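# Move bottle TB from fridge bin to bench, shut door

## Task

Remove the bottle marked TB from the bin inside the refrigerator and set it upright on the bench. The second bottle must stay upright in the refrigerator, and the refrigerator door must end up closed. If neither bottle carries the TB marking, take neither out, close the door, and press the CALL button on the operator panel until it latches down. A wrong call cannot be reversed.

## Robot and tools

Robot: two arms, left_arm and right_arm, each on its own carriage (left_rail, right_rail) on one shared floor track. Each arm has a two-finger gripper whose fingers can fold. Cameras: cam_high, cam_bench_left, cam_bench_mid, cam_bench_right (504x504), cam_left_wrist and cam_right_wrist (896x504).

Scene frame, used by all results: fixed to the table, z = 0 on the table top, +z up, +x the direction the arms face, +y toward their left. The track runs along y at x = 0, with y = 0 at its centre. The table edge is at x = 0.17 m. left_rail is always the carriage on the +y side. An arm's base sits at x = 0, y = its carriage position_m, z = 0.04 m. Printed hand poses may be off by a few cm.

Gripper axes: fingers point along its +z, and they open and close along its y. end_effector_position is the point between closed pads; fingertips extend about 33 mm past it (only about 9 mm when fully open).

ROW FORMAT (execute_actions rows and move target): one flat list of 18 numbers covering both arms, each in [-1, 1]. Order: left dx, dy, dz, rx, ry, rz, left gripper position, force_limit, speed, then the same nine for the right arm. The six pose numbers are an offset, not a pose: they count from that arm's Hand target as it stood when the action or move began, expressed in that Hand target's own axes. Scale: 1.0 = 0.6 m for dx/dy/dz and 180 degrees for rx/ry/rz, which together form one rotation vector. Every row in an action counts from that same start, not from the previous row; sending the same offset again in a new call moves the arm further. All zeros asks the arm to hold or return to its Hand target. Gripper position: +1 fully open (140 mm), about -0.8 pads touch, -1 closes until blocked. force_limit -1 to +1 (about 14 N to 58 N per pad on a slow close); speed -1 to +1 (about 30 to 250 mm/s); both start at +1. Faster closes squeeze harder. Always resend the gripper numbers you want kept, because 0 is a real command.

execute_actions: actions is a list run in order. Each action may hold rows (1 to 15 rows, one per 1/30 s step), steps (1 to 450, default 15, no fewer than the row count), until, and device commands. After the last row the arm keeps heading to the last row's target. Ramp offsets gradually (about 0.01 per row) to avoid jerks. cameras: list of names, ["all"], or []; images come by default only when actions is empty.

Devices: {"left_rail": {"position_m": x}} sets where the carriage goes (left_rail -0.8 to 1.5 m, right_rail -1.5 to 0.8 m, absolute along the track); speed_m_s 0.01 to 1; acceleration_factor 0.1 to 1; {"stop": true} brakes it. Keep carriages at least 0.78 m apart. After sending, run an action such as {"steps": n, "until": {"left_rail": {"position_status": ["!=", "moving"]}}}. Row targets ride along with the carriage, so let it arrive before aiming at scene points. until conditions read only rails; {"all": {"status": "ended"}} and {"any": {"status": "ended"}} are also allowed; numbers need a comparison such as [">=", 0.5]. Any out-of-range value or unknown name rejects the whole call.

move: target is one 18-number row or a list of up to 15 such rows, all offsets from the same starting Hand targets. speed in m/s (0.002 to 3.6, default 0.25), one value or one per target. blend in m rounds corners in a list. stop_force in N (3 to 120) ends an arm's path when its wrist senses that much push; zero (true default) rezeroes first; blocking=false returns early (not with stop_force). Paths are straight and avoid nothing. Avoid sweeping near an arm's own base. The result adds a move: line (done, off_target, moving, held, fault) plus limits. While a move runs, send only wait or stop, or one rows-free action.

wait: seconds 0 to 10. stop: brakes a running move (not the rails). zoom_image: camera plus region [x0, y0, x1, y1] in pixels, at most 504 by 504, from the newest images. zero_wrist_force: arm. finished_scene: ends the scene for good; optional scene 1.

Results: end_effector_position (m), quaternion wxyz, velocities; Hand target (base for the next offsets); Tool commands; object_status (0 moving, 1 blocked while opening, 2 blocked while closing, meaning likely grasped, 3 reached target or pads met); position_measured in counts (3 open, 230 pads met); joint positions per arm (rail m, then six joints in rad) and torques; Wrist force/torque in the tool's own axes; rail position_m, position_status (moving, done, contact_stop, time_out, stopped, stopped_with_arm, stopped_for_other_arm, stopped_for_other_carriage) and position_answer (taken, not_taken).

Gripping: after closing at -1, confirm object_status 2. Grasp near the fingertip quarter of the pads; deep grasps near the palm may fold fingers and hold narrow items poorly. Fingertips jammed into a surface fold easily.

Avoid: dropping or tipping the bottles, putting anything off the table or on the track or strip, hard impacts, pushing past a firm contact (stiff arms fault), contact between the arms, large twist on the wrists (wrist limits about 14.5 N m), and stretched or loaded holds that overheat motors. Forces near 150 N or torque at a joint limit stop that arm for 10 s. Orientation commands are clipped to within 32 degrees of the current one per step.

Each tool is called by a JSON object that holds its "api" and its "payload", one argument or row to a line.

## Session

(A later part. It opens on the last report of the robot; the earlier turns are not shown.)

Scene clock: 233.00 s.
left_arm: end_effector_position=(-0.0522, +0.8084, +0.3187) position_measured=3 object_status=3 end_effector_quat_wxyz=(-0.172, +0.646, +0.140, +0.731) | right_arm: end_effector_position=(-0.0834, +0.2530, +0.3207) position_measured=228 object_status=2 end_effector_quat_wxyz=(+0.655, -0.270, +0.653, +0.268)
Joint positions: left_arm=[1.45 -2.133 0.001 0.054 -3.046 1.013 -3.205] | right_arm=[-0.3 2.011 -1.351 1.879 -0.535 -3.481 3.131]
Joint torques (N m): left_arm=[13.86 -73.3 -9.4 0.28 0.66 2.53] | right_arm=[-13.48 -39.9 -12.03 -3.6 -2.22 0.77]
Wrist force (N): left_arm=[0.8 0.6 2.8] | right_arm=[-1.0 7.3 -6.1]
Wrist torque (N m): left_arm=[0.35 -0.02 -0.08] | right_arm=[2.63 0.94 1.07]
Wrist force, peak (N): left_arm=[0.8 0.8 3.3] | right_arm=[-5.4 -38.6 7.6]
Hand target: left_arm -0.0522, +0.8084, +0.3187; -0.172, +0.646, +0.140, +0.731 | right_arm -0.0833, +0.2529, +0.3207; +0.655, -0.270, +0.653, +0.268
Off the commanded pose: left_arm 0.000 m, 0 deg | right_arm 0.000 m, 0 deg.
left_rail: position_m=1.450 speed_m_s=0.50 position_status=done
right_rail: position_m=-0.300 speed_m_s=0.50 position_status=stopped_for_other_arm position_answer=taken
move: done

{"api": "move", "payload": {
  "target": [
    [0,0,0,0,0,0,1,0,-0.6,0,-0.051,-0.1475,-0.0556,0,0,-0.98,0,-0.9],
    [0,0,0,0,0,0,1,0,-0.6,0,-0.1268,-0.2839,-0.1111,0,0,-0.98,0,-0.9]
  ],
  "speed": 0.08,
  "blend": 0.008,
  "cameras": ["cam_right_wrist","cam_bench_mid","cam_left_wrist"]
}}

Scene clock: 249.30 s.
left_arm: end_effector_position=(-0.0522, +0.8084, +0.3187) position_measured=3 object_status=3 end_effector_quat_wxyz=(-0.172, +0.646, +0.140, +0.731) | right_arm: end_effector_position=(-0.1453, +0.0868, +0.3202) position_measured=233 object_status=3 end_effector_quat_wxyz=(+0.603, -0.372, +0.601, +0.369)
Joint positions: left_arm=[1.45 -2.133 0.001 0.054 -3.046 1.013 -3.205] | right_arm=[-0.3 2.325 -1.713 2.259 -0.547 -3.49 3.135]
Joint torques (N m): left_arm=[13.65 -72.53 -8.84 -0.04 0.31 2.36] | right_arm=[6.87 -10.07 -26.68 -1.36 -0.03 -0.04]
Wrist force (N): left_arm=[0.7 0.7 3.0] | right_arm=[-4.5 -10.1 2.3]
Wrist torque (N m): left_arm=[0.38 0.00 -0.09] | right_arm=[1.71 1.60 0.91]
Wrist force, peak (N): left_arm=[0.7 0.8 3.5] | right_arm=[-7.5 -47.8 16.0]
Hand target: left_arm -0.0522, +0.8084, +0.3187; -0.172, +0.646, +0.140, +0.731 | right_arm -0.1453, +0.0868, +0.3202; +0.603, -0.372, +0.601, +0.369 (not the last commanded pose)
Tool commands: left_gripper/position=+1.0 left_gripper/force_limit=+0.0 left_gripper/speed=-0.6 right_gripper/position=-0.976471 right_gripper/force_limit=+0.003922 right_gripper/speed=-0.898039
Off the commanded pose: left_arm 0.000 m, 0 deg | right_arm 0.010 m, 1 deg.
TORQUE FAULT: the external load on joint 6 (wrist 2) of the right arm reached its load limit, and that arm stopped for 10 seconds. A torque fault puts only its own arm into a fault stop. That arm's remaining commands of this call were not run. Before the stop ended, the hold on joint 6 (wrist 2) of that arm was turned back by 0.5 degrees, the way its load pushed it. That arm's target is now where it stood when the stop ended, not its last command. That arm keeps its grip as last carried out and accepts commands again: back off and push less far. That arm stops again whenever a joint's load reaches its limit.
left_rail: position_m=1.450 speed_m_s=0.50 position_status=done
right_rail: position_m=-0.300 speed_m_s=0.50 position_status=stopped_for_other_arm position_answer=taken
move: fault (right_arm)
Images, in order (width x height): cam_bench_mid 504x504, cam_left_wrist 896x504, cam_right_wrist 896x504.

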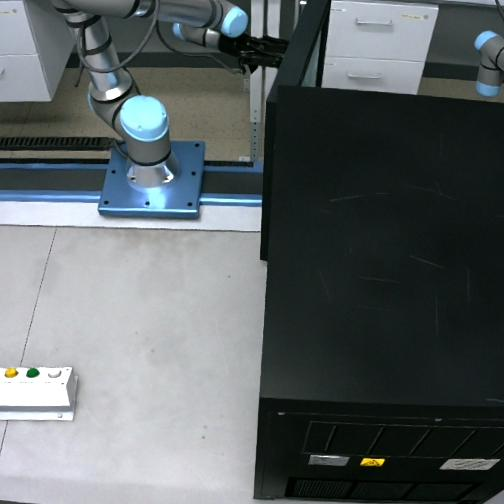

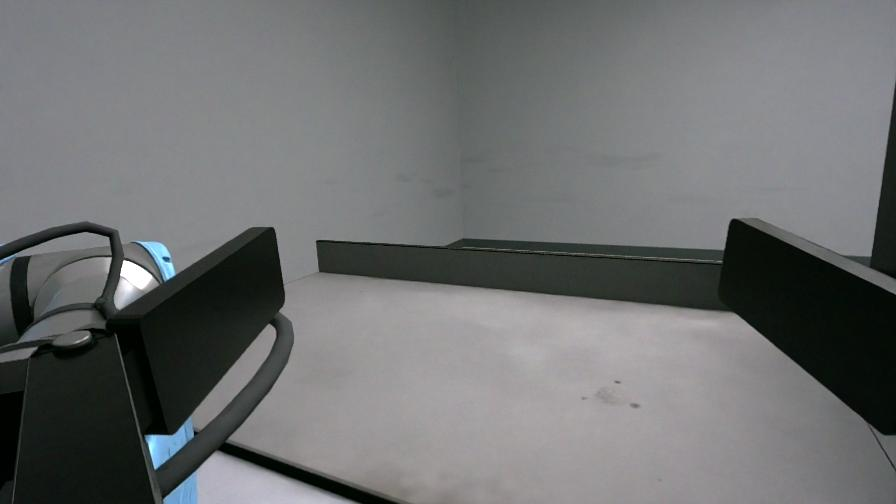

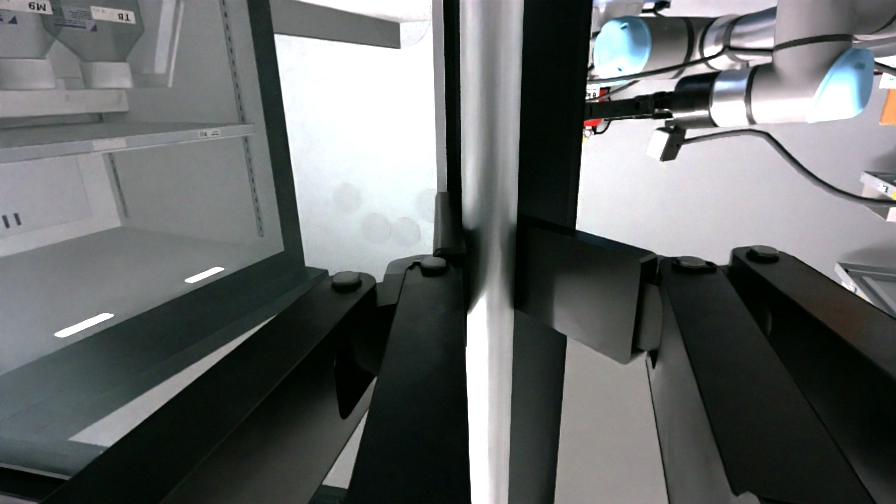

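{"api": "move", "payload": {
  "target": [0.062,-0.202,0.012,-0.1418,-0.0386,-0.0145,1,0,-0.6,0,0,0,0,0,0,-0.98,0,-0.9]
}}

{"api": "execute_actions", "payload": {
  "actions": [
    {"left_rail":{"position_m":0.9},"steps":120,"until":{"left_rail":{"position_status":["!=","moving"]}}}
  ],
  "cameras": ["cam_left_wrist","cam_right_wrist"]
}}

Scene clock: 265.83 s.
left_arm: end_effector_position=(-0.1022, +0.9181, +0.3585) position_measured=3 object_status=3 end_effector_quat_wxyz=(+0.000, +0.707, +0.000, +0.707) | right_arm: end_effector_position=(-0.1453, +0.0868, +0.3202) position_measured=233 object_status=3 end_effector_quat_wxyz=(+0.603, -0.372, +0.601, +0.369)
Joint positions: left_arm=[1.45 -2.43 -0.681 1.251 -3.711 0.86 -3.142] | right_arm=[-0.3 2.325 -1.713 2.259 -0.547 -3.49 3.135]
Joint torques (N m): left_arm=[-10.71 -61.63 -3.27 -0.08 -2.01 -2.69] | right_arm=[11.77 -14.21 -21.69 -0.89 -7.5 0.13]
Wrist force (N): left_arm=[1.0 0.6 3.3] | right_arm=[-4.5 -10.0 2.1]
Wrist torque (N m): left_arm=[0.33 -0.04 -0.06] | right_arm=[1.70 1.58 0.91]
Wrist force, peak (N): left_arm=[0.0 1.6 3.6] | right_arm=[-4.7 -10.1 2.2]
Hand target: left_arm -0.1022, +0.9182, +0.3585; +0.000, +0.707, +0.000, +0.707 | right_arm -0.1453, +0.0868, +0.3202; +0.603, -0.372, +0.601, +0.369
Off the commanded pose: left_arm 0.000 m, 0 deg | right_arm 0.000 m, 0 deg.
left_rail: position_m=1.450 speed_m_s=0.50 position_status=done
right_rail: position_m=-0.300 speed_m_s=0.50 position_status=stopped_for_other_arm position_answer=taken
move: done

Scene clock: 267.97 s.
left_arm: end_effector_position=(-0.1022, +0.3681, +0.3585) position_measured=3 object_status=3 end_effector_quat_wxyz=(+0.000, +0.707, +0.000, +0.707) | right_arm: end_effector_position=(-0.1453, +0.0868, +0.3202) position_measured=233 object_status=3 end_effector_quat_wxyz=(+0.603, -0.372, +0.601, +0.369)
Joint positions: left_arm=[0.9 -2.431 -0.682 1.251 -3.711 0.86 -3.142] | right_arm=[-0.3 2.325 -1.713 2.259 -0.547 -3.49 3.135]
Joint torques (N m): left_arm=[-6.45 -56.94 -10.37 0.85 -0.37 -2.64] | right_arm=[11.95 -13.76 -21.65 -0.97 -7.41 0.07]
Wrist force (N): left_arm=[0.9 0.5 3.2] | right_arm=[-4.5 -9.8 2.3]
Wrist torque (N m): left_arm=[0.33 -0.02 -0.06] | right_arm=[1.75 1.59 0.91]
Wrist force, peak (N): left_arm=[1.0 1.6 3.4] | right_arm=[-4.5 -10.0 2.2]
Hand target: left_arm -0.1022, +0.3681, +0.3585; +0.000, +0.707, +0.000, +0.707 | right_arm -0.1453, +0.0868, +0.3202; +0.603, -0.372, +0.601, +0.369
Tool commands: left_gripper/position=+1.0 left_gripper/force_limit=+0.0 left_gripper/speed=-0.6 right_gripper/position=-0.98 right_gripper/force_limit=+0.0 right_gripper/speed=-0.9
Off the commanded pose: left_arm 0.000 m, 0 deg | right_arm 0.000 m, 0 deg.
left_rail: position_m=0.900 speed_m_s=0.50 position_status=done
right_rail: position_m=-0.300 speed_m_s=0.50 position_status=stopped_for_other_arm position_answer=taken
Images, in order (width x height): cam_left_wrist 896x504, cam_right_wrist 896x504.

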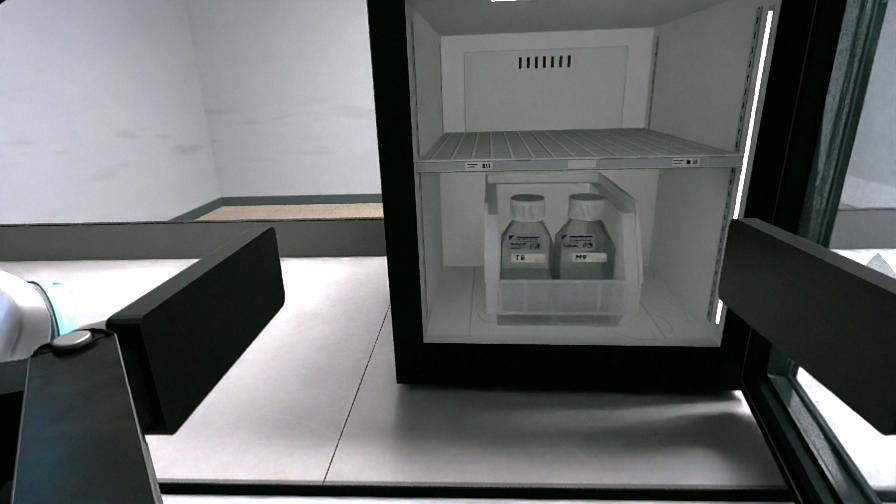

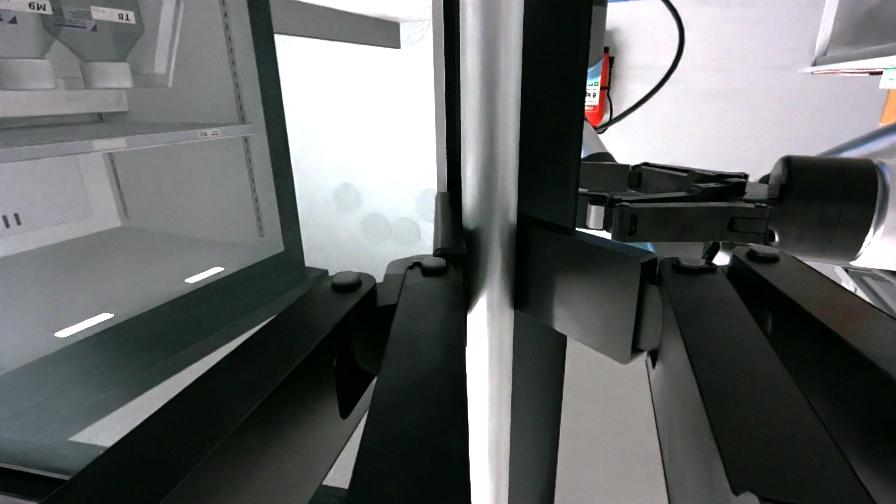

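{"api": "zoom_image", "payload": {
  "camera": "cam_left_wrist",
  "region": [400, 130, 680, 350]
}}

Scaled by 1.800 from the camera's 896x504 image, which has a finer 1280x720 frame.

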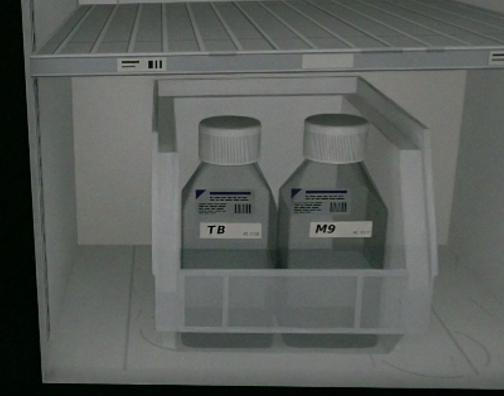

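{"api": "move", "payload": {
  "target": [-0.28,0.1,0.13,0,0,0,1,0,-0.6,0,0,0,0,0,0,-0.98,0,-0.9],
  "cameras": ["cam_left_wrist"]
}}

{"api": "zoom_image", "payload": {
  "camera": "cam_left_wrist",
  "region": [290, 50, 730, 400]
}}

Scene clock: 280.20 s.
left_arm: end_effector_position=(-0.0242, +0.3082, +0.1907) position_measured=3 object_status=3 end_effector_quat_wxyz=(+0.000, +0.707, +0.000, +0.707) | right_arm: end_effector_position=(-0.1453, +0.0868, +0.3202) position_measured=233 object_status=3 end_effector_quat_wxyz=(+0.603, -0.372, +0.601, +0.369)
Joint positions: left_arm=[0.9 -2.283 -0.404 1.193 -3.931 0.713 -3.142] | right_arm=[-0.3 2.325 -1.713 2.259 -0.547 -3.49 3.135]
Joint torques (N m): left_arm=[14.81 -47.4 -27.37 -0.24 -1.74 2.59] | right_arm=[10.99 -14.5 -20.65 -1.12 -7.39 -0.06]
Wrist force (N): left_arm=[0.6 0.5 3.1] | right_arm=[-4.4 -9.9 2.3]
Wrist torque (N m): left_arm=[0.28 0.04 -0.06] | right_arm=[1.73 1.58 0.92]
Wrist force, peak (N): left_arm=[-0.9 1.2 3.9] | right_arm=[-4.5 -10.0 2.1]
Hand target: left_arm -0.0241, +0.3081, +0.1906; +0.000, +0.707, +0.000, +0.707 | right_arm -0.1453, +0.0868, +0.3202; +0.603, -0.372, +0.601, +0.369
Off the commanded pose: left_arm 0.000 m, 0 deg | right_arm 0.000 m, 0 deg.
left_rail: position_m=0.900 speed_m_s=0.50 position_status=done
right_rail: position_m=-0.300 speed_m_s=0.50 position_status=stopped_for_other_arm position_answer=taken
move: done
Images, in order (width x height): cam_left_wrist 896x504.

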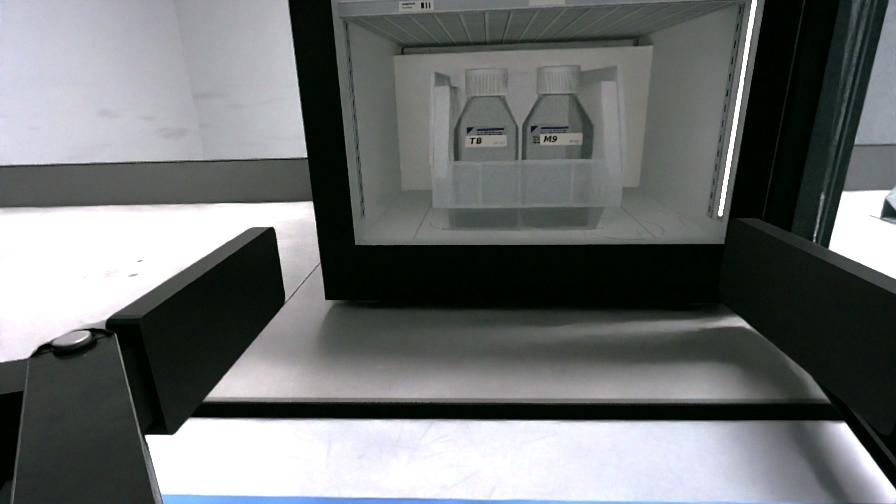

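Scaled by 1.145 from the camera's 896x504 image, which has a finer 1280x720 frame.

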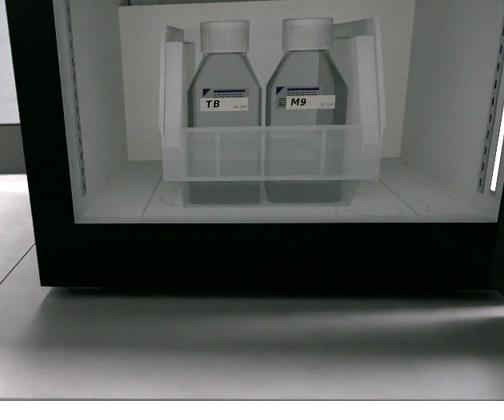

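{"api": "move", "payload": {
  "target": [
    [0.157,0.057,0.1,0,0,0,0,0,-0.6,0,0,0,0,0,0,-0.98,0,-0.9],
    [0.157,0.057,0.473,0,0,0,0,0,-0.6,0,0,0,0,0,0,-0.98,0,-0.9]
  ],
  "cameras": ["cam_left_wrist"],
  "blend": 0.03
}}

Scene clock: 305.30 s.
left_arm: end_effector_position=(+0.2595, +0.2741, +0.2849) position_measured=129 object_status=3 end_effector_quat_wxyz=(+0.000, +0.707, +0.000, +0.707) | right_arm: end_effector_position=(-0.1453, +0.0868, +0.3202) position_measured=233 object_status=3 end_effector_quat_wxyz=(+0.603, -0.372, +0.601, +0.369)
Joint positions: left_arm=[0.9 -1.867 -0.658 1.443 -3.925 0.296 -3.143] | right_arm=[-0.3 2.325 -1.713 2.259 -0.547 -3.49 3.135]
Joint torques (N m): left_arm=[14.76 -42.42 -27.15 2.47 -2.09 -2.66] | right_arm=[11.52 -13.76 -20.53 -1.1 -7.54 0.12]
Wrist force (N): left_arm=[0.9 0.1 3.2] | right_arm=[-4.3 -9.8 2.1]
Wrist torque (N m): left_arm=[0.23 -0.06 -0.08] | right_arm=[1.75 1.55 0.92]
Wrist force, peak (N): left_arm=[0.5 -0.1 5.2] | right_arm=[-4.8 -10.0 2.3]
Hand target: left_arm +0.2596, +0.2740, +0.2849; +0.000, +0.707, +0.000, +0.707 | right_arm -0.1453, +0.0868, +0.3202; +0.603, -0.372, +0.601, +0.369
Off the commanded pose: left_arm 0.000 m, 0 deg | right_arm 0.000 m, 0 deg.
left_rail: position_m=0.900 speed_m_s=0.50 position_status=done
right_rail: position_m=-0.300 speed_m_s=0.50 position_status=stopped_for_other_arm position_answer=taken
move: done
Images, in order (width x height): cam_left_wrist 896x504.

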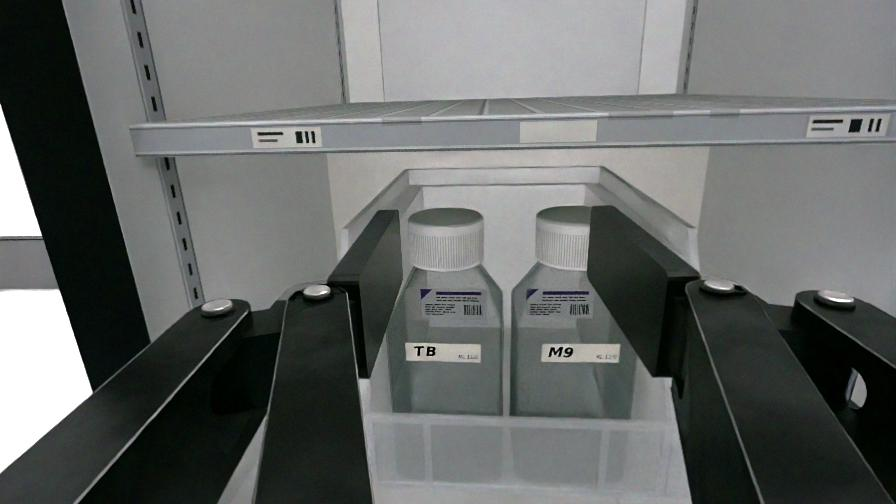

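{"api": "move", "payload": {
  "target": [-0.06,-0.047,0.1,0,0,0,0,0,-0.6,0,0,0,0,0,0,-0.98,0,-0.9],
  "speed": 0.1,
  "stop_force": 10,
  "cameras": ["cam_left_wrist"]
}}

Scene clock: 329.83 s.
left_arm: end_effector_position=(+0.3196, +0.3022, +0.2489) position_measured=129 object_status=3 end_effector_quat_wxyz=(+0.000, +0.707, +0.000, +0.707) | right_arm: end_effector_position=(-0.1453, +0.0868, +0.3202) position_measured=233 object_status=3 end_effector_quat_wxyz=(+0.603, -0.372, +0.601, +0.369)
Joint positions: left_arm=[0.9 -1.781 -0.643 1.547 -4.044 0.211 -3.144] | right_arm=[-0.3 2.325 -1.713 2.259 -0.547 -3.49 3.135]
Joint torques (N m): left_arm=[14.86 -41.21 0.79 -0.79 -2.02 2.48] | right_arm=[10.67 -13.34 -21.5 -1.18 -7.51 0.27]
Wrist force (N): left_arm=[1.0 0.3 3.0] | right_arm=[-4.6 -9.8 2.1]
Wrist torque (N m): left_arm=[0.26 -0.09 -0.09] | right_arm=[1.74 1.61 0.92]
Wrist force, peak (N): left_arm=[0.6 0.1 3.9] | right_arm=[-4.5 -10.1 2.3]
Hand target: left_arm +0.3196, +0.3022, +0.2489; +0.000, +0.707, +0.000, +0.707 | right_arm -0.1453, +0.0868, +0.3202; +0.603, -0.372, +0.601, +0.369
Off the commanded pose: left_arm 0.000 m, 0 deg | right_arm 0.000 m, 0 deg.
left_rail: position_m=0.900 speed_m_s=0.50 position_status=done
right_rail: position_m=-0.300 speed_m_s=0.50 position_status=stopped_for_other_arm position_answer=taken
move: done
Images, in order (width x height): cam_left_wrist 896x504.

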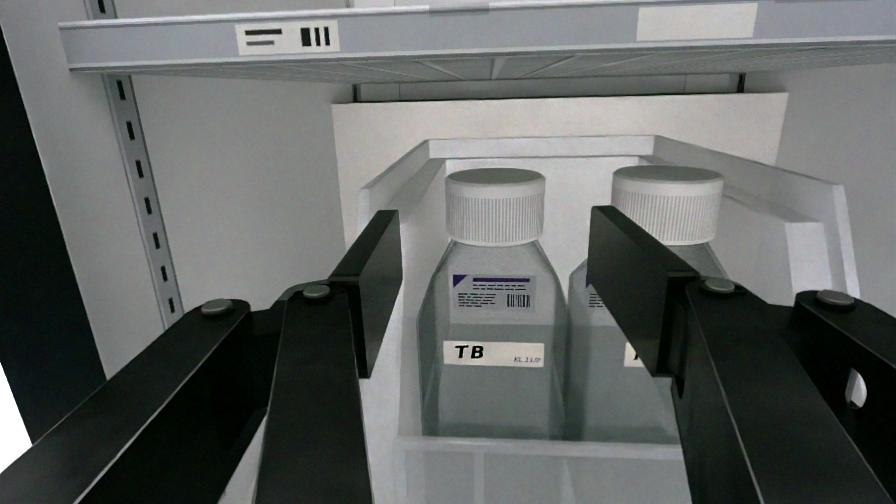

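{"api": "move", "payload": {
  "target": [0,0.0067,0,0,0,0,0,0,-0.6, 0,0,0,0,0,0,-0.98,0,-0.9],
  "speed": 0.06
}}

{"api": "move", "payload": {
  "target": [0,0,0.135,0,0,0,0,0,-0.6, 0,0,0,0,0,0,-0.98,0,-0.9],
  "speed": 0.05,
  "stop_force": 6,
  "cameras": ["cam_left_wrist","cam_high"]
}}

Scene clock: 344.20 s.
left_arm: end_effector_position=(+0.3196, +0.2983, +0.2489) position_measured=129 object_status=3 end_effector_quat_wxyz=(+0.000, +0.707, +0.000, +0.707) | right_arm: end_effector_position=(-0.1453, +0.0868, +0.3202) position_measured=233 object_status=3 end_effector_quat_wxyz=(+0.603, -0.372, +0.601, +0.369)
Joint positions: left_arm=[0.9 -1.78 -0.637 1.533 -4.035 0.209 -3.144] | right_arm=[-0.3 2.325 -1.713 2.259 -0.547 -3.49 3.135]
Joint torques (N m): left_arm=[13.48 -41.2 -25.33 2.37 -2.15 1.95] | right_arm=[11.77 -12.42 -21.32 -1.06 -7.52 0.26]
Wrist force (N): left_arm=[0.7 0.6 3.2] | right_arm=[-4.5 -9.8 2.3]
Wrist torque (N m): left_arm=[0.31 -0.04 -0.08] | right_arm=[1.75 1.60 0.91]
Wrist force, peak (N): left_arm=[0.7 0.4 3.6] | right_arm=[-4.5 -10.1 2.3]
Hand target: left_arm +0.3196, +0.2982, +0.2489; +0.000, +0.707, +0.000, +0.707 | right_arm -0.1453, +0.0868, +0.3202; +0.603, -0.372, +0.601, +0.369
Off the commanded pose: left_arm 0.000 m, 0 deg | right_arm 0.000 m, 0 deg.
left_rail: position_m=0.900 speed_m_s=0.50 position_status=done
right_rail: position_m=-0.300 speed_m_s=0.50 position_status=stopped_for_other_arm position_answer=taken
move: done

Scene clock: 346.97 s.
left_arm: end_effector_position=(+0.4006, +0.2982, +0.2490) position_measured=129 object_status=3 end_effector_quat_wxyz=(+0.000, +0.707, +0.000, +0.707) | right_arm: end_effector_position=(-0.1453, +0.0868, +0.3202) position_measured=233 object_status=3 end_effector_quat_wxyz=(+0.603, -0.372, +0.601, +0.369)
Joint positions: left_arm=[0.9 -1.644 -0.628 1.51 -4.018 0.074 -3.148] | right_arm=[-0.3 2.325 -1.713 2.259 -0.547 -3.49 3.135]
Joint torques (N m): left_arm=[15.69 -42.8 -22.73 1.64 -1.58 -2.73] | right_arm=[11.88 -13.07 -20.74 -1.18 -7.64 0.38]
Wrist force (N): left_arm=[0.7 1.3 2.4] | right_arm=[-4.4 -10.1 2.1]
Wrist torque (N m): left_arm=[0.27 -0.06 -0.07] | right_arm=[1.70 1.55 0.92]
Wrist force, peak (N): left_arm=[1.1 0.1 3.4] | right_arm=[-4.7 -10.2 2.1]
Hand target: left_arm +0.4006, +0.2982, +0.2490; +0.000, +0.707, +0.000, +0.707 | right_arm -0.1453, +0.0868, +0.3202; +0.603, -0.372, +0.601, +0.369
Off the commanded pose: left_arm 0.000 m, 0 deg | right_arm 0.000 m, 0 deg.
left_rail: position_m=0.900 speed_m_s=0.50 position_status=done
right_rail: position_m=-0.300 speed_m_s=0.50 position_status=stopped_for_other_arm position_answer=taken
move: done
Images, in order (width x height): cam_high 504x504, cam_left_wrist 896x504.

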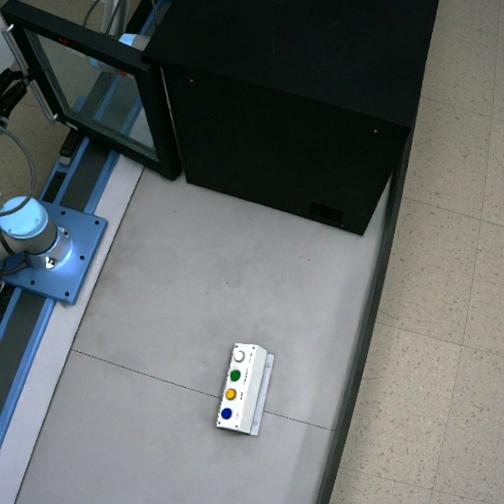

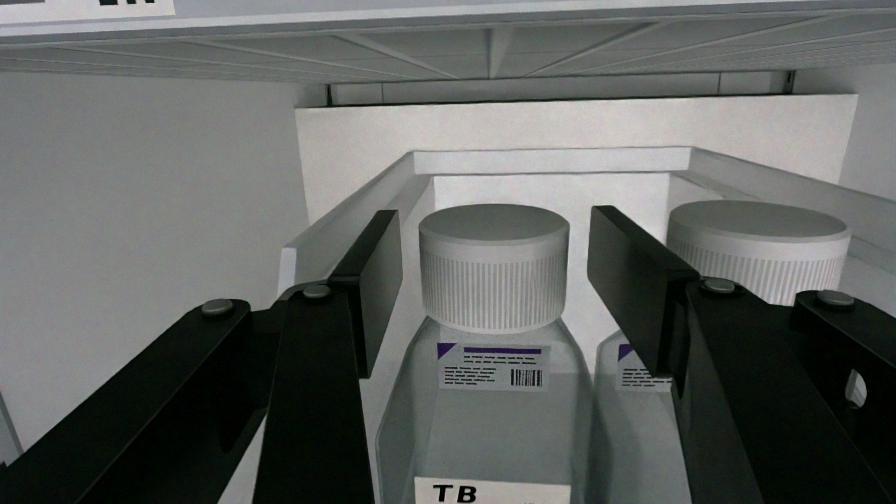

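{"api": "move", "payload": {
  "target": [0,0,0.013,0,0,0,0,0,-0.6, 0,0,0,0,0,0,-0.98,0,-0.9],
  "speed": 0.04,
  "stop_force": 6
}}

{"api": "execute_actions", "payload": {
  "actions": [
    {"rows":[[0,0,0,0,0,0,-1,0,-1,0,0,0,0,0,0,-0.98,0,-0.9]],"steps":60}
  ],
  "cameras": ["cam_left_wrist"]
}}

Scene clock: 352.60 s.
left_arm: end_effector_position=(+0.4084, +0.2982, +0.2490) position_measured=129 object_status=3 end_effector_quat_wxyz=(+0.000, +0.707, +0.000, +0.707) | right_arm: end_effector_position=(-0.1453, +0.0868, +0.3202) position_measured=233 object_status=3 end_effector_quat_wxyz=(+0.603, -0.372, +0.601, +0.369)
Joint positions: left_arm=[0.9 -1.631 -0.626 1.506 -4.014 0.06 -3.149] | right_arm=[-0.3 2.325 -1.713 2.259 -0.547 -3.49 3.135]
Joint torques (N m): left_arm=[15.76 -45 -22.95 1.41 -1.72 -2.86] | right_arm=[11.78 -12.48 -19.64 -1.12 -7.42 0.34]
Wrist force (N): left_arm=[0.9 1.5 2.5] | right_arm=[-4.8 -10.0 2.1]
Wrist torque (N m): left_arm=[0.30 -0.09 -0.07] | right_arm=[1.72 1.63 0.91]
Wrist force, peak (N): left_arm=[0.9 1.6 3.0] | right_arm=[-4.8 -10.0 2.2]
Hand target: left_arm +0.4084, +0.2982, +0.2490; +0.000, +0.707, +0.000, +0.707 | right_arm -0.1453, +0.0868, +0.3202; +0.603, -0.372, +0.601, +0.369
Off the commanded pose: left_arm 0.000 m, 0 deg | right_arm 0.000 m, 0 deg.
left_rail: position_m=0.900 speed_m_s=0.50 position_status=done
right_rail: position_m=-0.300 speed_m_s=0.50 position_status=stopped_for_other_arm position_answer=taken
move: done

Scene clock: 354.80 s.
left_arm: end_effector_position=(+0.4084, +0.2982, +0.2490) position_measured=161 object_status=2 end_effector_quat_wxyz=(+0.000, +0.707, +0.000, +0.707) | right_arm: end_effector_position=(-0.1453, +0.0868, +0.3202) position_measured=233 object_status=3 end_effector_quat_wxyz=(+0.603, -0.372, +0.601, +0.369)
Joint positions: left_arm=[0.9 -1.631 -0.626 1.506 -4.014 0.06 -3.149] | right_arm=[-0.3 2.325 -1.713 2.259 -0.547 -3.49 3.135]
Joint torques (N m): left_arm=[4.44 -53.83 -1.9 1.58 -1.64 -2.09] | right_arm=[11.84 -11.29 -21.95 -1.15 -7.32 0.47]
Wrist force (N): left_arm=[-2.8 0.6 3.0] | right_arm=[-5.2 -9.9 2.2]
Wrist torque (N m): left_arm=[0.34 -0.05 -0.06] | right_arm=[1.75 1.64 0.92]
Wrist force, peak (N): left_arm=[-3.5 0.4 3.2] | right_arm=[-5.1 -10.1 2.1]
Hand target: left_arm +0.4084, +0.2982, +0.2490; +0.000, +0.707, +0.000, +0.707 | right_arm -0.1453, +0.0868, +0.3202; +0.603, -0.372, +0.601, +0.369
Off the commanded pose: left_arm 0.000 m, 0 deg | right_arm 0.000 m, 0 deg.
left_rail: position_m=0.900 speed_m_s=0.50 position_status=done
right_rail: position_m=-0.300 speed_m_s=0.50 position_status=stopped_for_other_arm position_answer=taken
Images, in order (width x height): cam_left_wrist 896x504.

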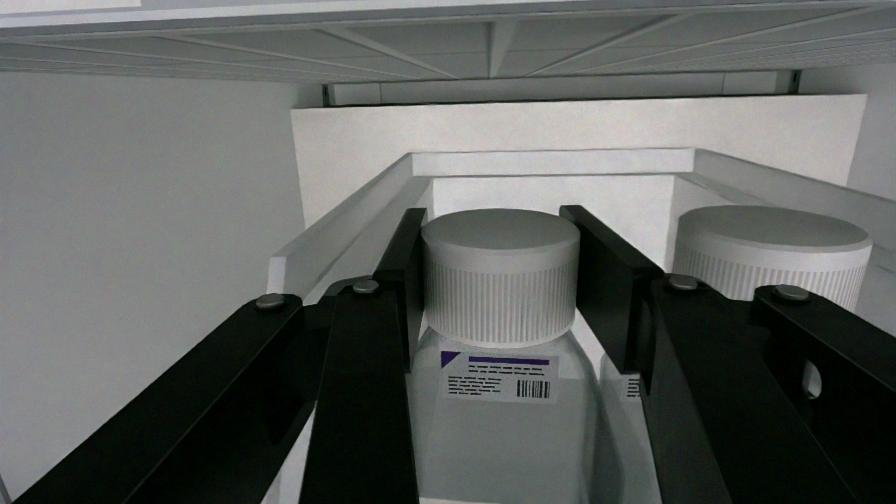

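{"api": "move", "payload": {
  "target": [0.058,0,0,0,0,0,-1,0,-1, 0,0,0,0,0,0,-0.98,0,-0.9],
  "speed": 0.05,
  "cameras": ["cam_left_wrist"]
}}

Scene clock: 358.77 s.
left_arm: end_effector_position=(+0.4084, +0.2982, +0.2837) position_measured=161 object_status=2 end_effector_quat_wxyz=(+0.000, +0.707, +0.000, +0.707) | right_arm: end_effector_position=(-0.1453, +0.0868, +0.3202) position_measured=233 object_status=3 end_effector_quat_wxyz=(+0.603, -0.372, +0.601, +0.369)
Joint positions: left_arm=[0.9 -1.631 -0.687 1.512 -3.966 0.06 -3.142] | right_arm=[-0.3 2.325 -1.713 2.259 -0.547 -3.49 3.135]
Joint torques (N m): left_arm=[-9.2 -62.31 -3.06 1.97 0.32 -2.38] | right_arm=[10.73 -12.72 -20.78 -1.11 -7.22 0.33]
Wrist force (N): left_arm=[-3.0 0.5 3.0] | right_arm=[-5.0 -10.1 2.1]
Wrist torque (N m): left_arm=[0.31 -0.02 -0.05] | right_arm=[1.72 1.60 0.92]
Wrist force, peak (N): left_arm=[-3.8 0.4 3.3] | right_arm=[-5.1 -10.3 2.1]
Hand target: left_arm +0.4084, +0.2982, +0.2838; +0.000, +0.707, +0.000, +0.707 | right_arm -0.1453, +0.0868, +0.3202; +0.603, -0.372, +0.601, +0.369
Off the commanded pose: left_arm 0.000 m, 0 deg | right_arm 0.000 m, 0 deg.
left_rail: position_m=0.900 speed_m_s=0.50 position_status=done
right_rail: position_m=-0.300 speed_m_s=0.50 position_status=stopped_for_other_arm position_answer=taken
move: done
Images, in order (width x height): cam_left_wrist 896x504.

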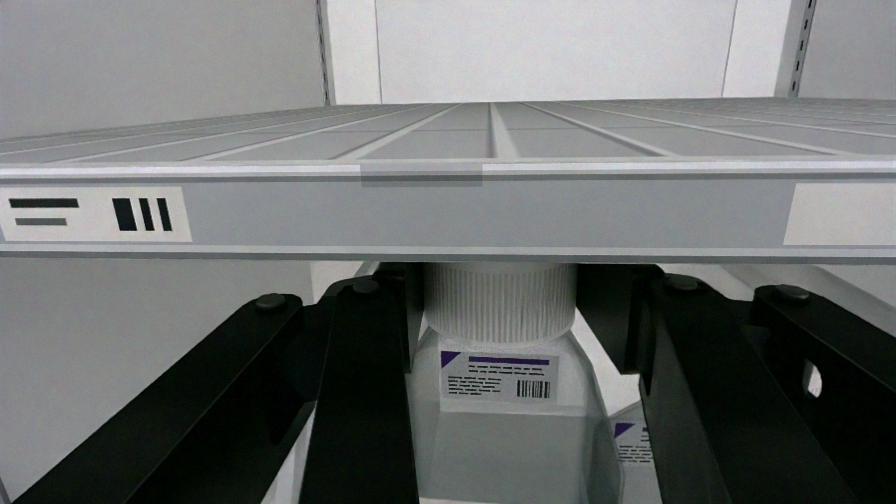

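{"api": "move", "payload": {
  "target": [-0.059,0,0,0,0,0,-1,0,-1, 0,0,0,0,0,0,-0.98,0,-0.9],
  "speed": 0.04,
  "stop_force": 4
}}

{"api": "execute_actions", "payload": {
  "actions": [
    {"rows":[[0,0,0,0,0,0,0.02,0,-0.9,0,0,0,0,0,0,-0.98,0,-0.9]],"steps":30}
  ]
}}

{"api": "move", "payload": {
  "target": [0,0,-0.275,0,0,0,0.02,0,-0.9, 0,0,0,0,0,0,-0.98,0,-0.9],
  "speed": 0.12,
  "cameras": ["cam_left_wrist"]
}}

Scene clock: 418.37 s.
left_arm: end_effector_position=(+0.4084, +0.2982, +0.2491) position_measured=161 object_status=2 end_effector_quat_wxyz=(+0.000, +0.707, +0.000, +0.707) | right_arm: end_effector_position=(-0.1453, +0.0868, +0.3202) position_measured=233 object_status=3 end_effector_quat_wxyz=(+0.603, -0.372, +0.601, +0.369)
Joint positions: left_arm=[0.9 -1.631 -0.627 1.51 -4.007 0.06 -3.159] | right_arm=[-0.3 2.325 -1.713 2.259 -0.547 -3.49 3.135]
Joint torques (N m): left_arm=[-5.81 -61.17 -2.24 0.83 0.05 -2.58] | right_arm=[10 -12.75 -21.04 -0.94 -7.34 0.32]
Wrist force (N): left_arm=[-1.9 0.4 3.0] | right_arm=[-5.2 -10.0 2.2]
Wrist torque (N m): left_arm=[0.23 -0.01 -0.16] | right_arm=[1.72 1.62 0.91]
Wrist force, peak (N): left_arm=[5.2 -0.7 3.8] | right_arm=[-5.2 -10.2 2.3]
Hand target: left_arm +0.4084, +0.2982, +0.2491; +0.000, +0.707, +0.000, +0.707 (not the last commanded pose) | right_arm -0.1453, +0.0868, +0.3202; +0.603, -0.372, +0.601, +0.369
Off the commanded pose: left_arm 0.001 m, 0 deg | right_arm 0.000 m, 0 deg.
left_rail: position_m=0.900 speed_m_s=0.50 position_status=done
right_rail: position_m=-0.300 speed_m_s=0.50 position_status=stopped_for_other_arm position_answer=taken
move: contact (left_arm)

Scene clock: 419.57 s.
left_arm: end_effector_position=(+0.4084, +0.2982, +0.2491) position_measured=127 object_status=3 end_effector_quat_wxyz=(+0.000, +0.707, +0.000, +0.707) | right_arm: end_effector_position=(-0.1453, +0.0868, +0.3202) position_measured=233 object_status=3 end_effector_quat_wxyz=(+0.603, -0.372, +0.601, +0.369)
Joint positions: left_arm=[0.9 -1.631 -0.627 1.51 -4.007 0.06 -3.159] | right_arm=[-0.3 2.325 -1.713 2.259 -0.547 -3.49 3.135]
Joint torques (N m): left_arm=[-4.72 -57.42 -0.62 0.9 -0.14 -2.51] | right_arm=[9.4 -12.78 -21.61 -1.19 -7.14 0.46]
Wrist force (N): left_arm=[0.8 0.4 3.3] | right_arm=[-4.9 -9.8 2.2]
Wrist torque (N m): left_arm=[0.31 -0.06 -0.07] | right_arm=[1.77 1.60 0.91]
Wrist force, peak (N): left_arm=[-1.8 0.8 3.2] | right_arm=[-5.4 -10.0 2.2]
Hand target: left_arm +0.4084, +0.2982, +0.2491; +0.000, +0.707, +0.000, +0.707 | right_arm -0.1453, +0.0868, +0.3202; +0.603, -0.372, +0.601, +0.369
Off the commanded pose: left_arm 0.000 m, 0 deg | right_arm 0.000 m, 0 deg.
left_rail: position_m=0.900 speed_m_s=0.50 position_status=done
right_rail: position_m=-0.300 speed_m_s=0.50 position_status=stopped_for_other_arm position_answer=taken

Scene clock: 421.50 s.
left_arm: end_effector_position=(+0.2436, +0.2982, +0.2489) position_measured=127 object_status=3 end_effector_quat_wxyz=(+0.000, +0.707, +0.000, +0.707) | right_arm: end_effector_position=(-0.1453, +0.0868, +0.3202) position_measured=233 object_status=3 end_effector_quat_wxyz=(+0.603, -0.372, +0.601, +0.369)
Joint positions: left_arm=[0.9 -1.904 -0.631 1.519 -4.027 0.334 -3.145] | right_arm=[-0.3 2.325 -1.713 2.259 -0.547 -3.49 3.135]
Joint torques (N m): left_arm=[-11.89 -41.72 -25.3 2.84 2.74 2.4] | right_arm=[8.72 -11.81 -21.13 -1.2 -7.27 0.29]
Wrist force (N): left_arm=[1.0 0.4 3.1] | right_arm=[-5.0 -9.9 2.3]
Wrist torque (N m): left_arm=[0.31 -0.09 -0.08] | right_arm=[1.77 1.62 0.92]
Wrist force, peak (N): left_arm=[0.6 -0.1 4.5] | right_arm=[-5.1 -10.1 2.1]
Hand target: left_arm +0.2434, +0.2982, +0.2489; +0.000, +0.707, +0.000, +0.707 | right_arm -0.1453, +0.0868, +0.3202; +0.603, -0.372, +0.601, +0.369
Off the commanded pose: left_arm 0.000 m, 0 deg | right_arm 0.000 m, 0 deg.
left_rail: position_m=0.900 speed_m_s=0.50 position_status=done
right_rail: position_m=-0.300 speed_m_s=0.50 position_status=stopped_for_other_arm position_answer=taken
move: done
Images, in order (width x height): cam_left_wrist 896x504.

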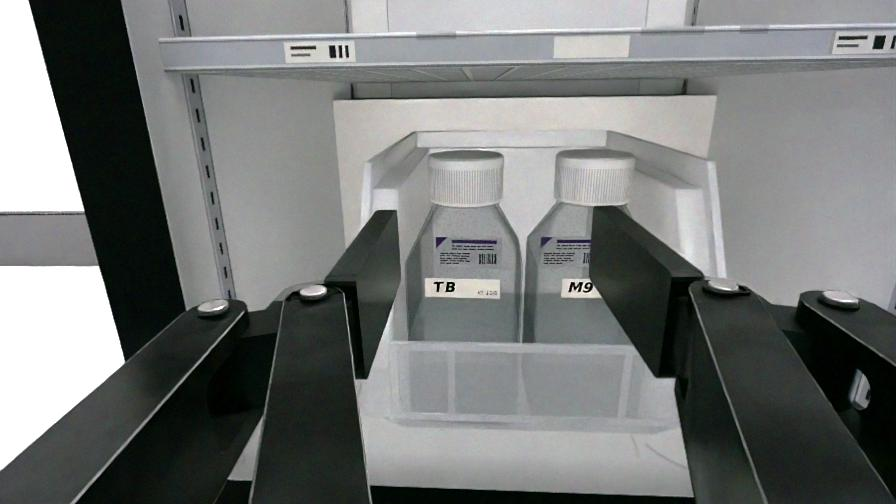

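{"api": "move", "payload": {
  "target": [
    [0,0,-0.03,-0.217,0,0,0.02,0,-0.9, 0,0,0,0,0,0,-0.98,0,-0.9],
    [0,0,-0.03,-0.183,-0.078,0,0.02,0,-0.9, 0,0,0,0,0,0,-0.98,0,-0.9],
    [0.02,0,-0.03,-0.106,-0.111,0,0.02,0,-0.9, 0,0,0,0,0,0,-0.98,0,-0.9]
  ],
  "speed": 0.25,
  "blend": 0.01
}}

Scene clock: 441.17 s.
left_arm: end_effector_position=(+0.2254, +0.2982, +0.2609) position_measured=127 object_status=3 end_effector_quat_wxyz=(+0.117, +0.808, -0.117, +0.565) | right_arm: end_effector_position=(-0.1453, +0.0868, +0.3202) position_measured=233 object_status=3 end_effector_quat_wxyz=(+0.603, -0.372, +0.601, +0.369)
Joint positions: left_arm=[0.9 -1.938 -1.372 2.059 -2.2 -0.341 -4.834] | right_arm=[-0.3 2.325 -1.713 2.259 -0.547 -3.49 3.135]
Joint torques (N m): left_arm=[12.25 -21.02 -31.79 -0.94 -0.33 -2.66] | right_arm=[8.72 -13 -20.9 -1.24 -6.92 0.67]
Wrist force (N): left_arm=[1.6 1.0 2.2] | right_arm=[-5.0 -10.0 2.1]
Wrist torque (N m): left_arm=[0.37 -0.18 -0.05] | right_arm=[1.73 1.62 0.92]
Wrist force, peak (N): left_arm=[0.9 0.4 3.6] | right_arm=[-5.0 -10.2 2.4]
Hand target: left_arm +0.2254, +0.2982, +0.2609; +0.117, +0.808, -0.116, +0.565 | right_arm -0.1453, +0.0868, +0.3202; +0.603, -0.372, +0.601, +0.369
Off the commanded pose: left_arm 0.000 m, 0 deg | right_arm 0.000 m, 0 deg.
left_rail: position_m=0.900 speed_m_s=0.50 position_status=done
right_rail: position_m=-0.300 speed_m_s=0.50 position_status=stopped_for_other_arm position_answer=taken
move: done

{"api": "move", "payload": {
  "target": [0.0238,-0.0318,0.0822,0.0837,0.0111,-0.0127,0.02,0,-0.9, 0,0,0,0,0,0,-0.98,0,-0.9],
  "speed": 0.15,
  "cameras": ["cam_left_wrist"]
}}

Scene clock: 452.57 s.
left_arm: end_effector_position=(+0.2800, +0.2997, +0.2568) position_measured=127 object_status=3 end_effector_quat_wxyz=(+0.023, +0.809, -0.023, +0.587) | right_arm: end_effector_position=(-0.1453, +0.0868, +0.3202) position_measured=233 object_status=3 end_effector_quat_wxyz=(+0.603, -0.372, +0.601, +0.369)
Joint positions: left_arm=[0.9 -1.829 -1.232 1.767 -1.582 -0.366 -5.277] | right_arm=[-0.3 2.325 -1.713 2.259 -0.547 -3.49 3.135]
Joint torques (N m): left_arm=[15.14 -28.9 -31.98 -0.32 -0.6 -2.75] | right_arm=[7.02 -13.06 -19.84 -0.98 -6.84 0.54]
Wrist force (N): left_arm=[0.8 0.7 2.1] | right_arm=[-4.8 -10.0 2.1]
Wrist torque (N m): left_arm=[0.33 -0.03 -0.05] | right_arm=[1.74 1.59 0.92]
Wrist force, peak (N): left_arm=[1.5 1.3 2.8] | right_arm=[-4.9 -10.2 2.2]
Hand target: left_arm +0.2800, +0.2997, +0.2568; +0.023, +0.809, -0.023, +0.587 | right_arm -0.1453, +0.0868, +0.3202; +0.603, -0.372, +0.601, +0.369
Off the commanded pose: left_arm 0.000 m, 0 deg | right_arm 0.000 m, 0 deg.
left_rail: position_m=0.900 speed_m_s=0.50 position_status=done
right_rail: position_m=-0.300 speed_m_s=0.50 position_status=stopped_for_other_arm position_answer=taken
move: done
Images, in order (width x height): cam_left_wrist 896x504.

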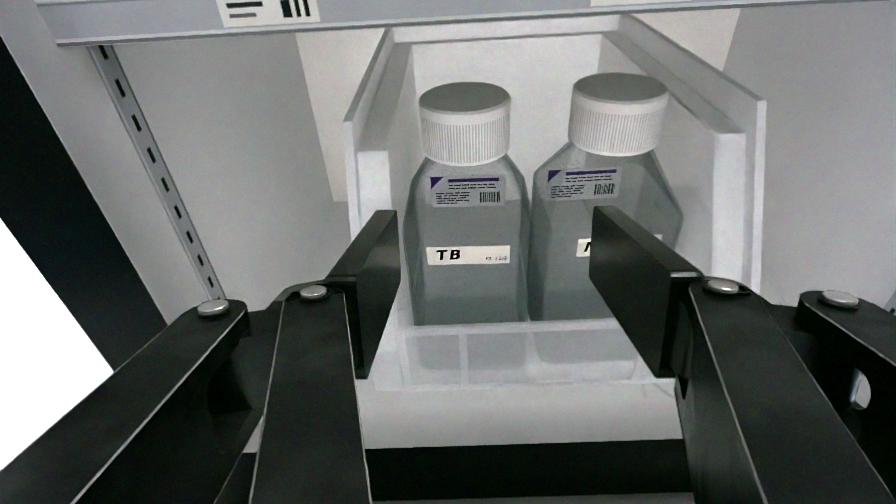

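{"api": "move", "payload": {
  "target": [0.0465,-0.0096,0.1424,0,0,0,0.02,0,-0.9, 0,0,0,0,0,0,-0.98,0,-0.9],
  "speed": 0.08,
  "stop_force": 6,
  "cameras": ["cam_left_wrist"]
}}

Scene clock: 457.07 s.
left_arm: end_effector_position=(+0.3701, +0.2996, +0.2567) position_measured=127 object_status=3 end_effector_quat_wxyz=(+0.023, +0.809, -0.023, +0.587) | right_arm: end_effector_position=(-0.1453, +0.0868, +0.3202) position_measured=233 object_status=3 end_effector_quat_wxyz=(+0.603, -0.372, +0.601, +0.369)
Joint positions: left_arm=[0.9 -1.672 -1.195 1.835 -2.108 -0.317 -4.831] | right_arm=[-0.3 2.325 -1.713 2.259 -0.547 -3.49 3.135]
Joint torques (N m): left_arm=[14.1 -28.69 -7.23 -5.43 -0.49 2.79] | right_arm=[6.04 -12.23 -20.77 -1.09 -6.54 0.74]
Wrist force (N): left_arm=[1.6 0.9 2.3] | right_arm=[-4.8 -9.8 2.1]
Wrist torque (N m): left_arm=[0.38 -0.20 -0.17] | right_arm=[1.78 1.60 0.91]
Wrist force, peak (N): left_arm=[1.5 0.7 3.2] | right_arm=[-4.9 -10.2 2.3]
Hand target: left_arm +0.3701, +0.2996, +0.2567; +0.023, +0.809, -0.023, +0.587 | right_arm -0.1453, +0.0868, +0.3202; +0.603, -0.372, +0.601, +0.369
Off the commanded pose: left_arm 0.000 m, 0 deg | right_arm 0.000 m, 0 deg.
left_rail: position_m=0.900 speed_m_s=0.50 position_status=done
right_rail: position_m=-0.300 speed_m_s=0.50 position_status=stopped_for_other_arm position_answer=taken
move: done
Images, in order (width x height): cam_left_wrist 896x504.

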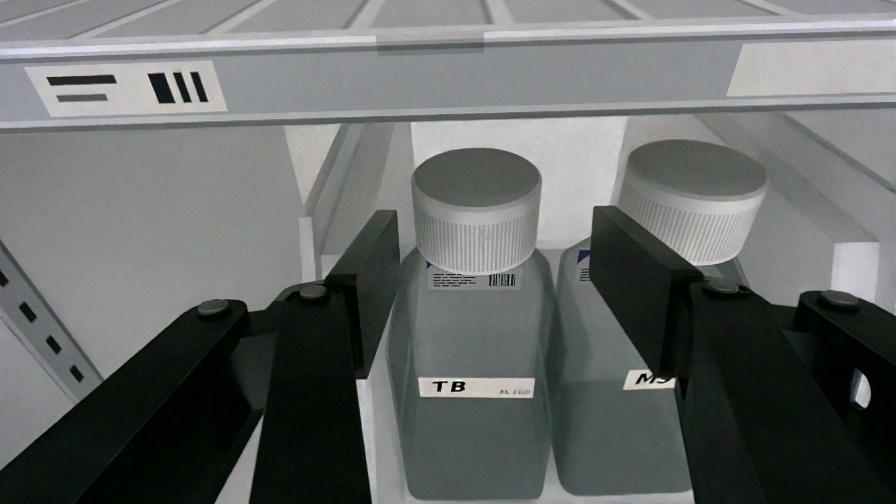

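{"api": "move", "payload": {
  "target": [0.017,-0.009,0.0522,0,0,0,0.02,0,-0.9, 0,0,0,0,0,0,-0.98,0,-0.9],
  "speed": 0.04,
  "stop_force": 5,
  "cameras": ["cam_left_wrist"]
}}

Scene clock: 464.77 s.
left_arm: end_effector_position=(+0.4033, +0.3029, +0.2567) position_measured=127 object_status=3 end_effector_quat_wxyz=(+0.023, +0.809, -0.023, +0.587) | right_arm: end_effector_position=(-0.1453, +0.0868, +0.3202) position_measured=233 object_status=3 end_effector_quat_wxyz=(+0.603, -0.372, +0.601, +0.369)
Joint positions: left_arm=[0.9 -1.615 -1.165 1.846 -2.326 -0.316 -4.646] | right_arm=[-0.3 2.325 -1.713 2.259 -0.547 -3.49 3.135]
Joint torques (N m): left_arm=[16.38 -29.24 -5.54 -5.6 -0.27 2.71] | right_arm=[4.96 -13.28 -20.46 -1.18 -6.59 0.82]
Wrist force (N): left_arm=[1.2 2.2 2.1] | right_arm=[-4.7 -9.8 2.1]
Wrist torque (N m): left_arm=[0.46 -0.14 -0.17] | right_arm=[1.76 1.56 0.92]
Wrist force, peak (N): left_arm=[1.7 0.7 2.8] | right_arm=[-4.9 -10.2 2.3]
Hand target: left_arm +0.4033, +0.3029, +0.2567; +0.023, +0.809, -0.023, +0.587 | right_arm -0.1453, +0.0868, +0.3202; +0.603, -0.372, +0.601, +0.369
Off the commanded pose: left_arm 0.000 m, 0 deg | right_arm 0.000 m, 0 deg.
left_rail: position_m=0.900 speed_m_s=0.50 position_status=done
right_rail: position_m=-0.300 speed_m_s=0.50 position_status=stopped_for_other_arm position_answer=taken
move: done
Images, in order (width x height): cam_left_wrist 896x504.

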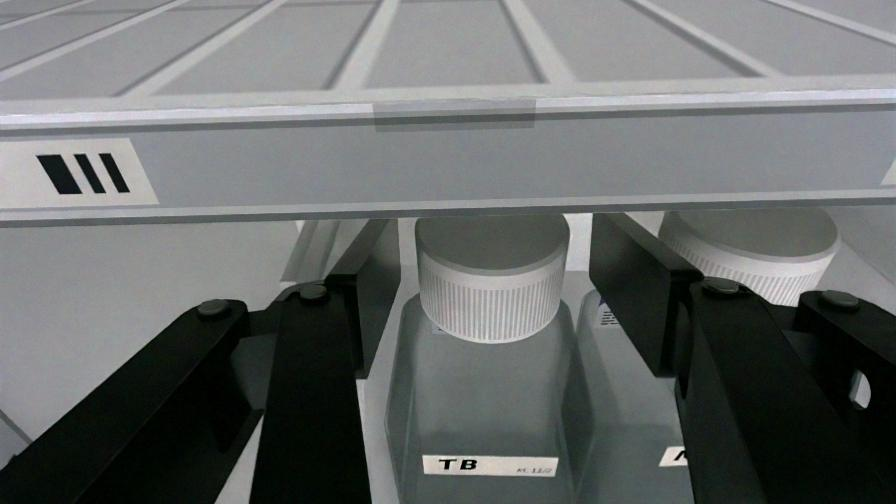

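{"api": "move", "payload": {
  "target": [0.0036,-0.0008,0.0111,0,0,0,0.02,0,-0.9, 0,0,0,0,0,0,-0.98,0,-0.9],
  "speed": 0.04
}}

{"api": "execute_actions", "payload": {
  "actions": [
    {"rows":[[0,0,0,0,0,0,-1,1,-0.7,0,0,0,0,0,0,-0.98,0,-0.9]],"steps":50}
  ],
  "cameras": ["cam_left_wrist"]
}}

Scene clock: 470.70 s.
left_arm: end_effector_position=(+0.4103, +0.3029, +0.2567) position_measured=127 object_status=3 end_effector_quat_wxyz=(+0.023, +0.809, -0.023, +0.587) | right_arm: end_effector_position=(-0.1453, +0.0868, +0.3202) position_measured=233 object_status=3 end_effector_quat_wxyz=(+0.603, -0.372, +0.601, +0.369)
Joint positions: left_arm=[0.9 -1.602 -1.156 1.845 -2.37 -0.317 -4.607] | right_arm=[-0.3 2.325 -1.713 2.259 -0.547 -3.49 3.135]
Joint torques (N m): left_arm=[15.18 -31.04 -22.74 -5.69 -0.15 2.96] | right_arm=[5.09 -14.11 -19.57 -0.96 -6.47 0.71]
Wrist force (N): left_arm=[1.1 0.9 2.6] | right_arm=[-4.9 -9.9 2.0]
Wrist torque (N m): left_arm=[0.35 -0.09 -0.16] | right_arm=[1.77 1.61 0.92]
Wrist force, peak (N): left_arm=[1.2 2.5 2.3] | right_arm=[-4.9 -10.1 2.1]
Hand target: left_arm +0.4103, +0.3029, +0.2567; +0.023, +0.809, -0.023, +0.587 | right_arm -0.1453, +0.0868, +0.3202; +0.603, -0.372, +0.601, +0.369
Off the commanded pose: left_arm 0.000 m, 0 deg | right_arm 0.000 m, 0 deg.
left_rail: position_m=0.900 speed_m_s=0.50 position_status=done
right_rail: position_m=-0.300 speed_m_s=0.50 position_status=stopped_for_other_arm position_answer=taken
move: done

Scene clock: 472.57 s.
left_arm: end_effector_position=(+0.4103, +0.3029, +0.2566) position_measured=162 object_status=2 end_effector_quat_wxyz=(+0.023, +0.809, -0.023, +0.587) | right_arm: end_effector_position=(-0.1453, +0.0868, +0.3202) position_measured=233 object_status=3 end_effector_quat_wxyz=(+0.603, -0.372, +0.601, +0.369)
Joint positions: left_arm=[0.9 -1.602 -1.156 1.845 -2.37 -0.317 -4.607] | right_arm=[-0.3 2.325 -1.713 2.259 -0.547 -3.49 3.135]
Joint torques (N m): left_arm=[8.17 -44.44 -7.78 -5.68 6.04 2.85] | right_arm=[6.05 -12.54 -20.63 -1.13 -6.41 0.81]
Wrist force (N): left_arm=[-2.5 1.2 3.7] | right_arm=[-5.1 -9.8 2.2]
Wrist torque (N m): left_arm=[0.45 -0.05 -0.16] | right_arm=[1.77 1.59 0.92]
Wrist force, peak (N): left_arm=[-2.4 1.7 3.9] | right_arm=[-5.3 -10.1 2.3]
Hand target: left_arm +0.4103, +0.3029, +0.2567; +0.023, +0.809, -0.023, +0.587 | right_arm -0.1453, +0.0868, +0.3202; +0.603, -0.372, +0.601, +0.369
Off the commanded pose: left_arm 0.000 m, 0 deg | right_arm 0.000 m, 0 deg.
left_rail: position_m=0.900 speed_m_s=0.50 position_status=done
right_rail: position_m=-0.300 speed_m_s=0.50 position_status=stopped_for_other_arm position_answer=taken
Images, in order (width x height): cam_left_wrist 896x504.

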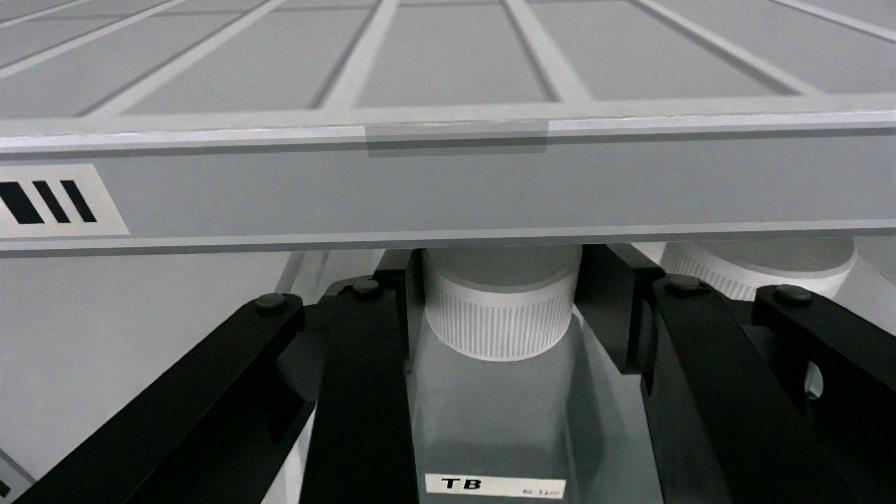

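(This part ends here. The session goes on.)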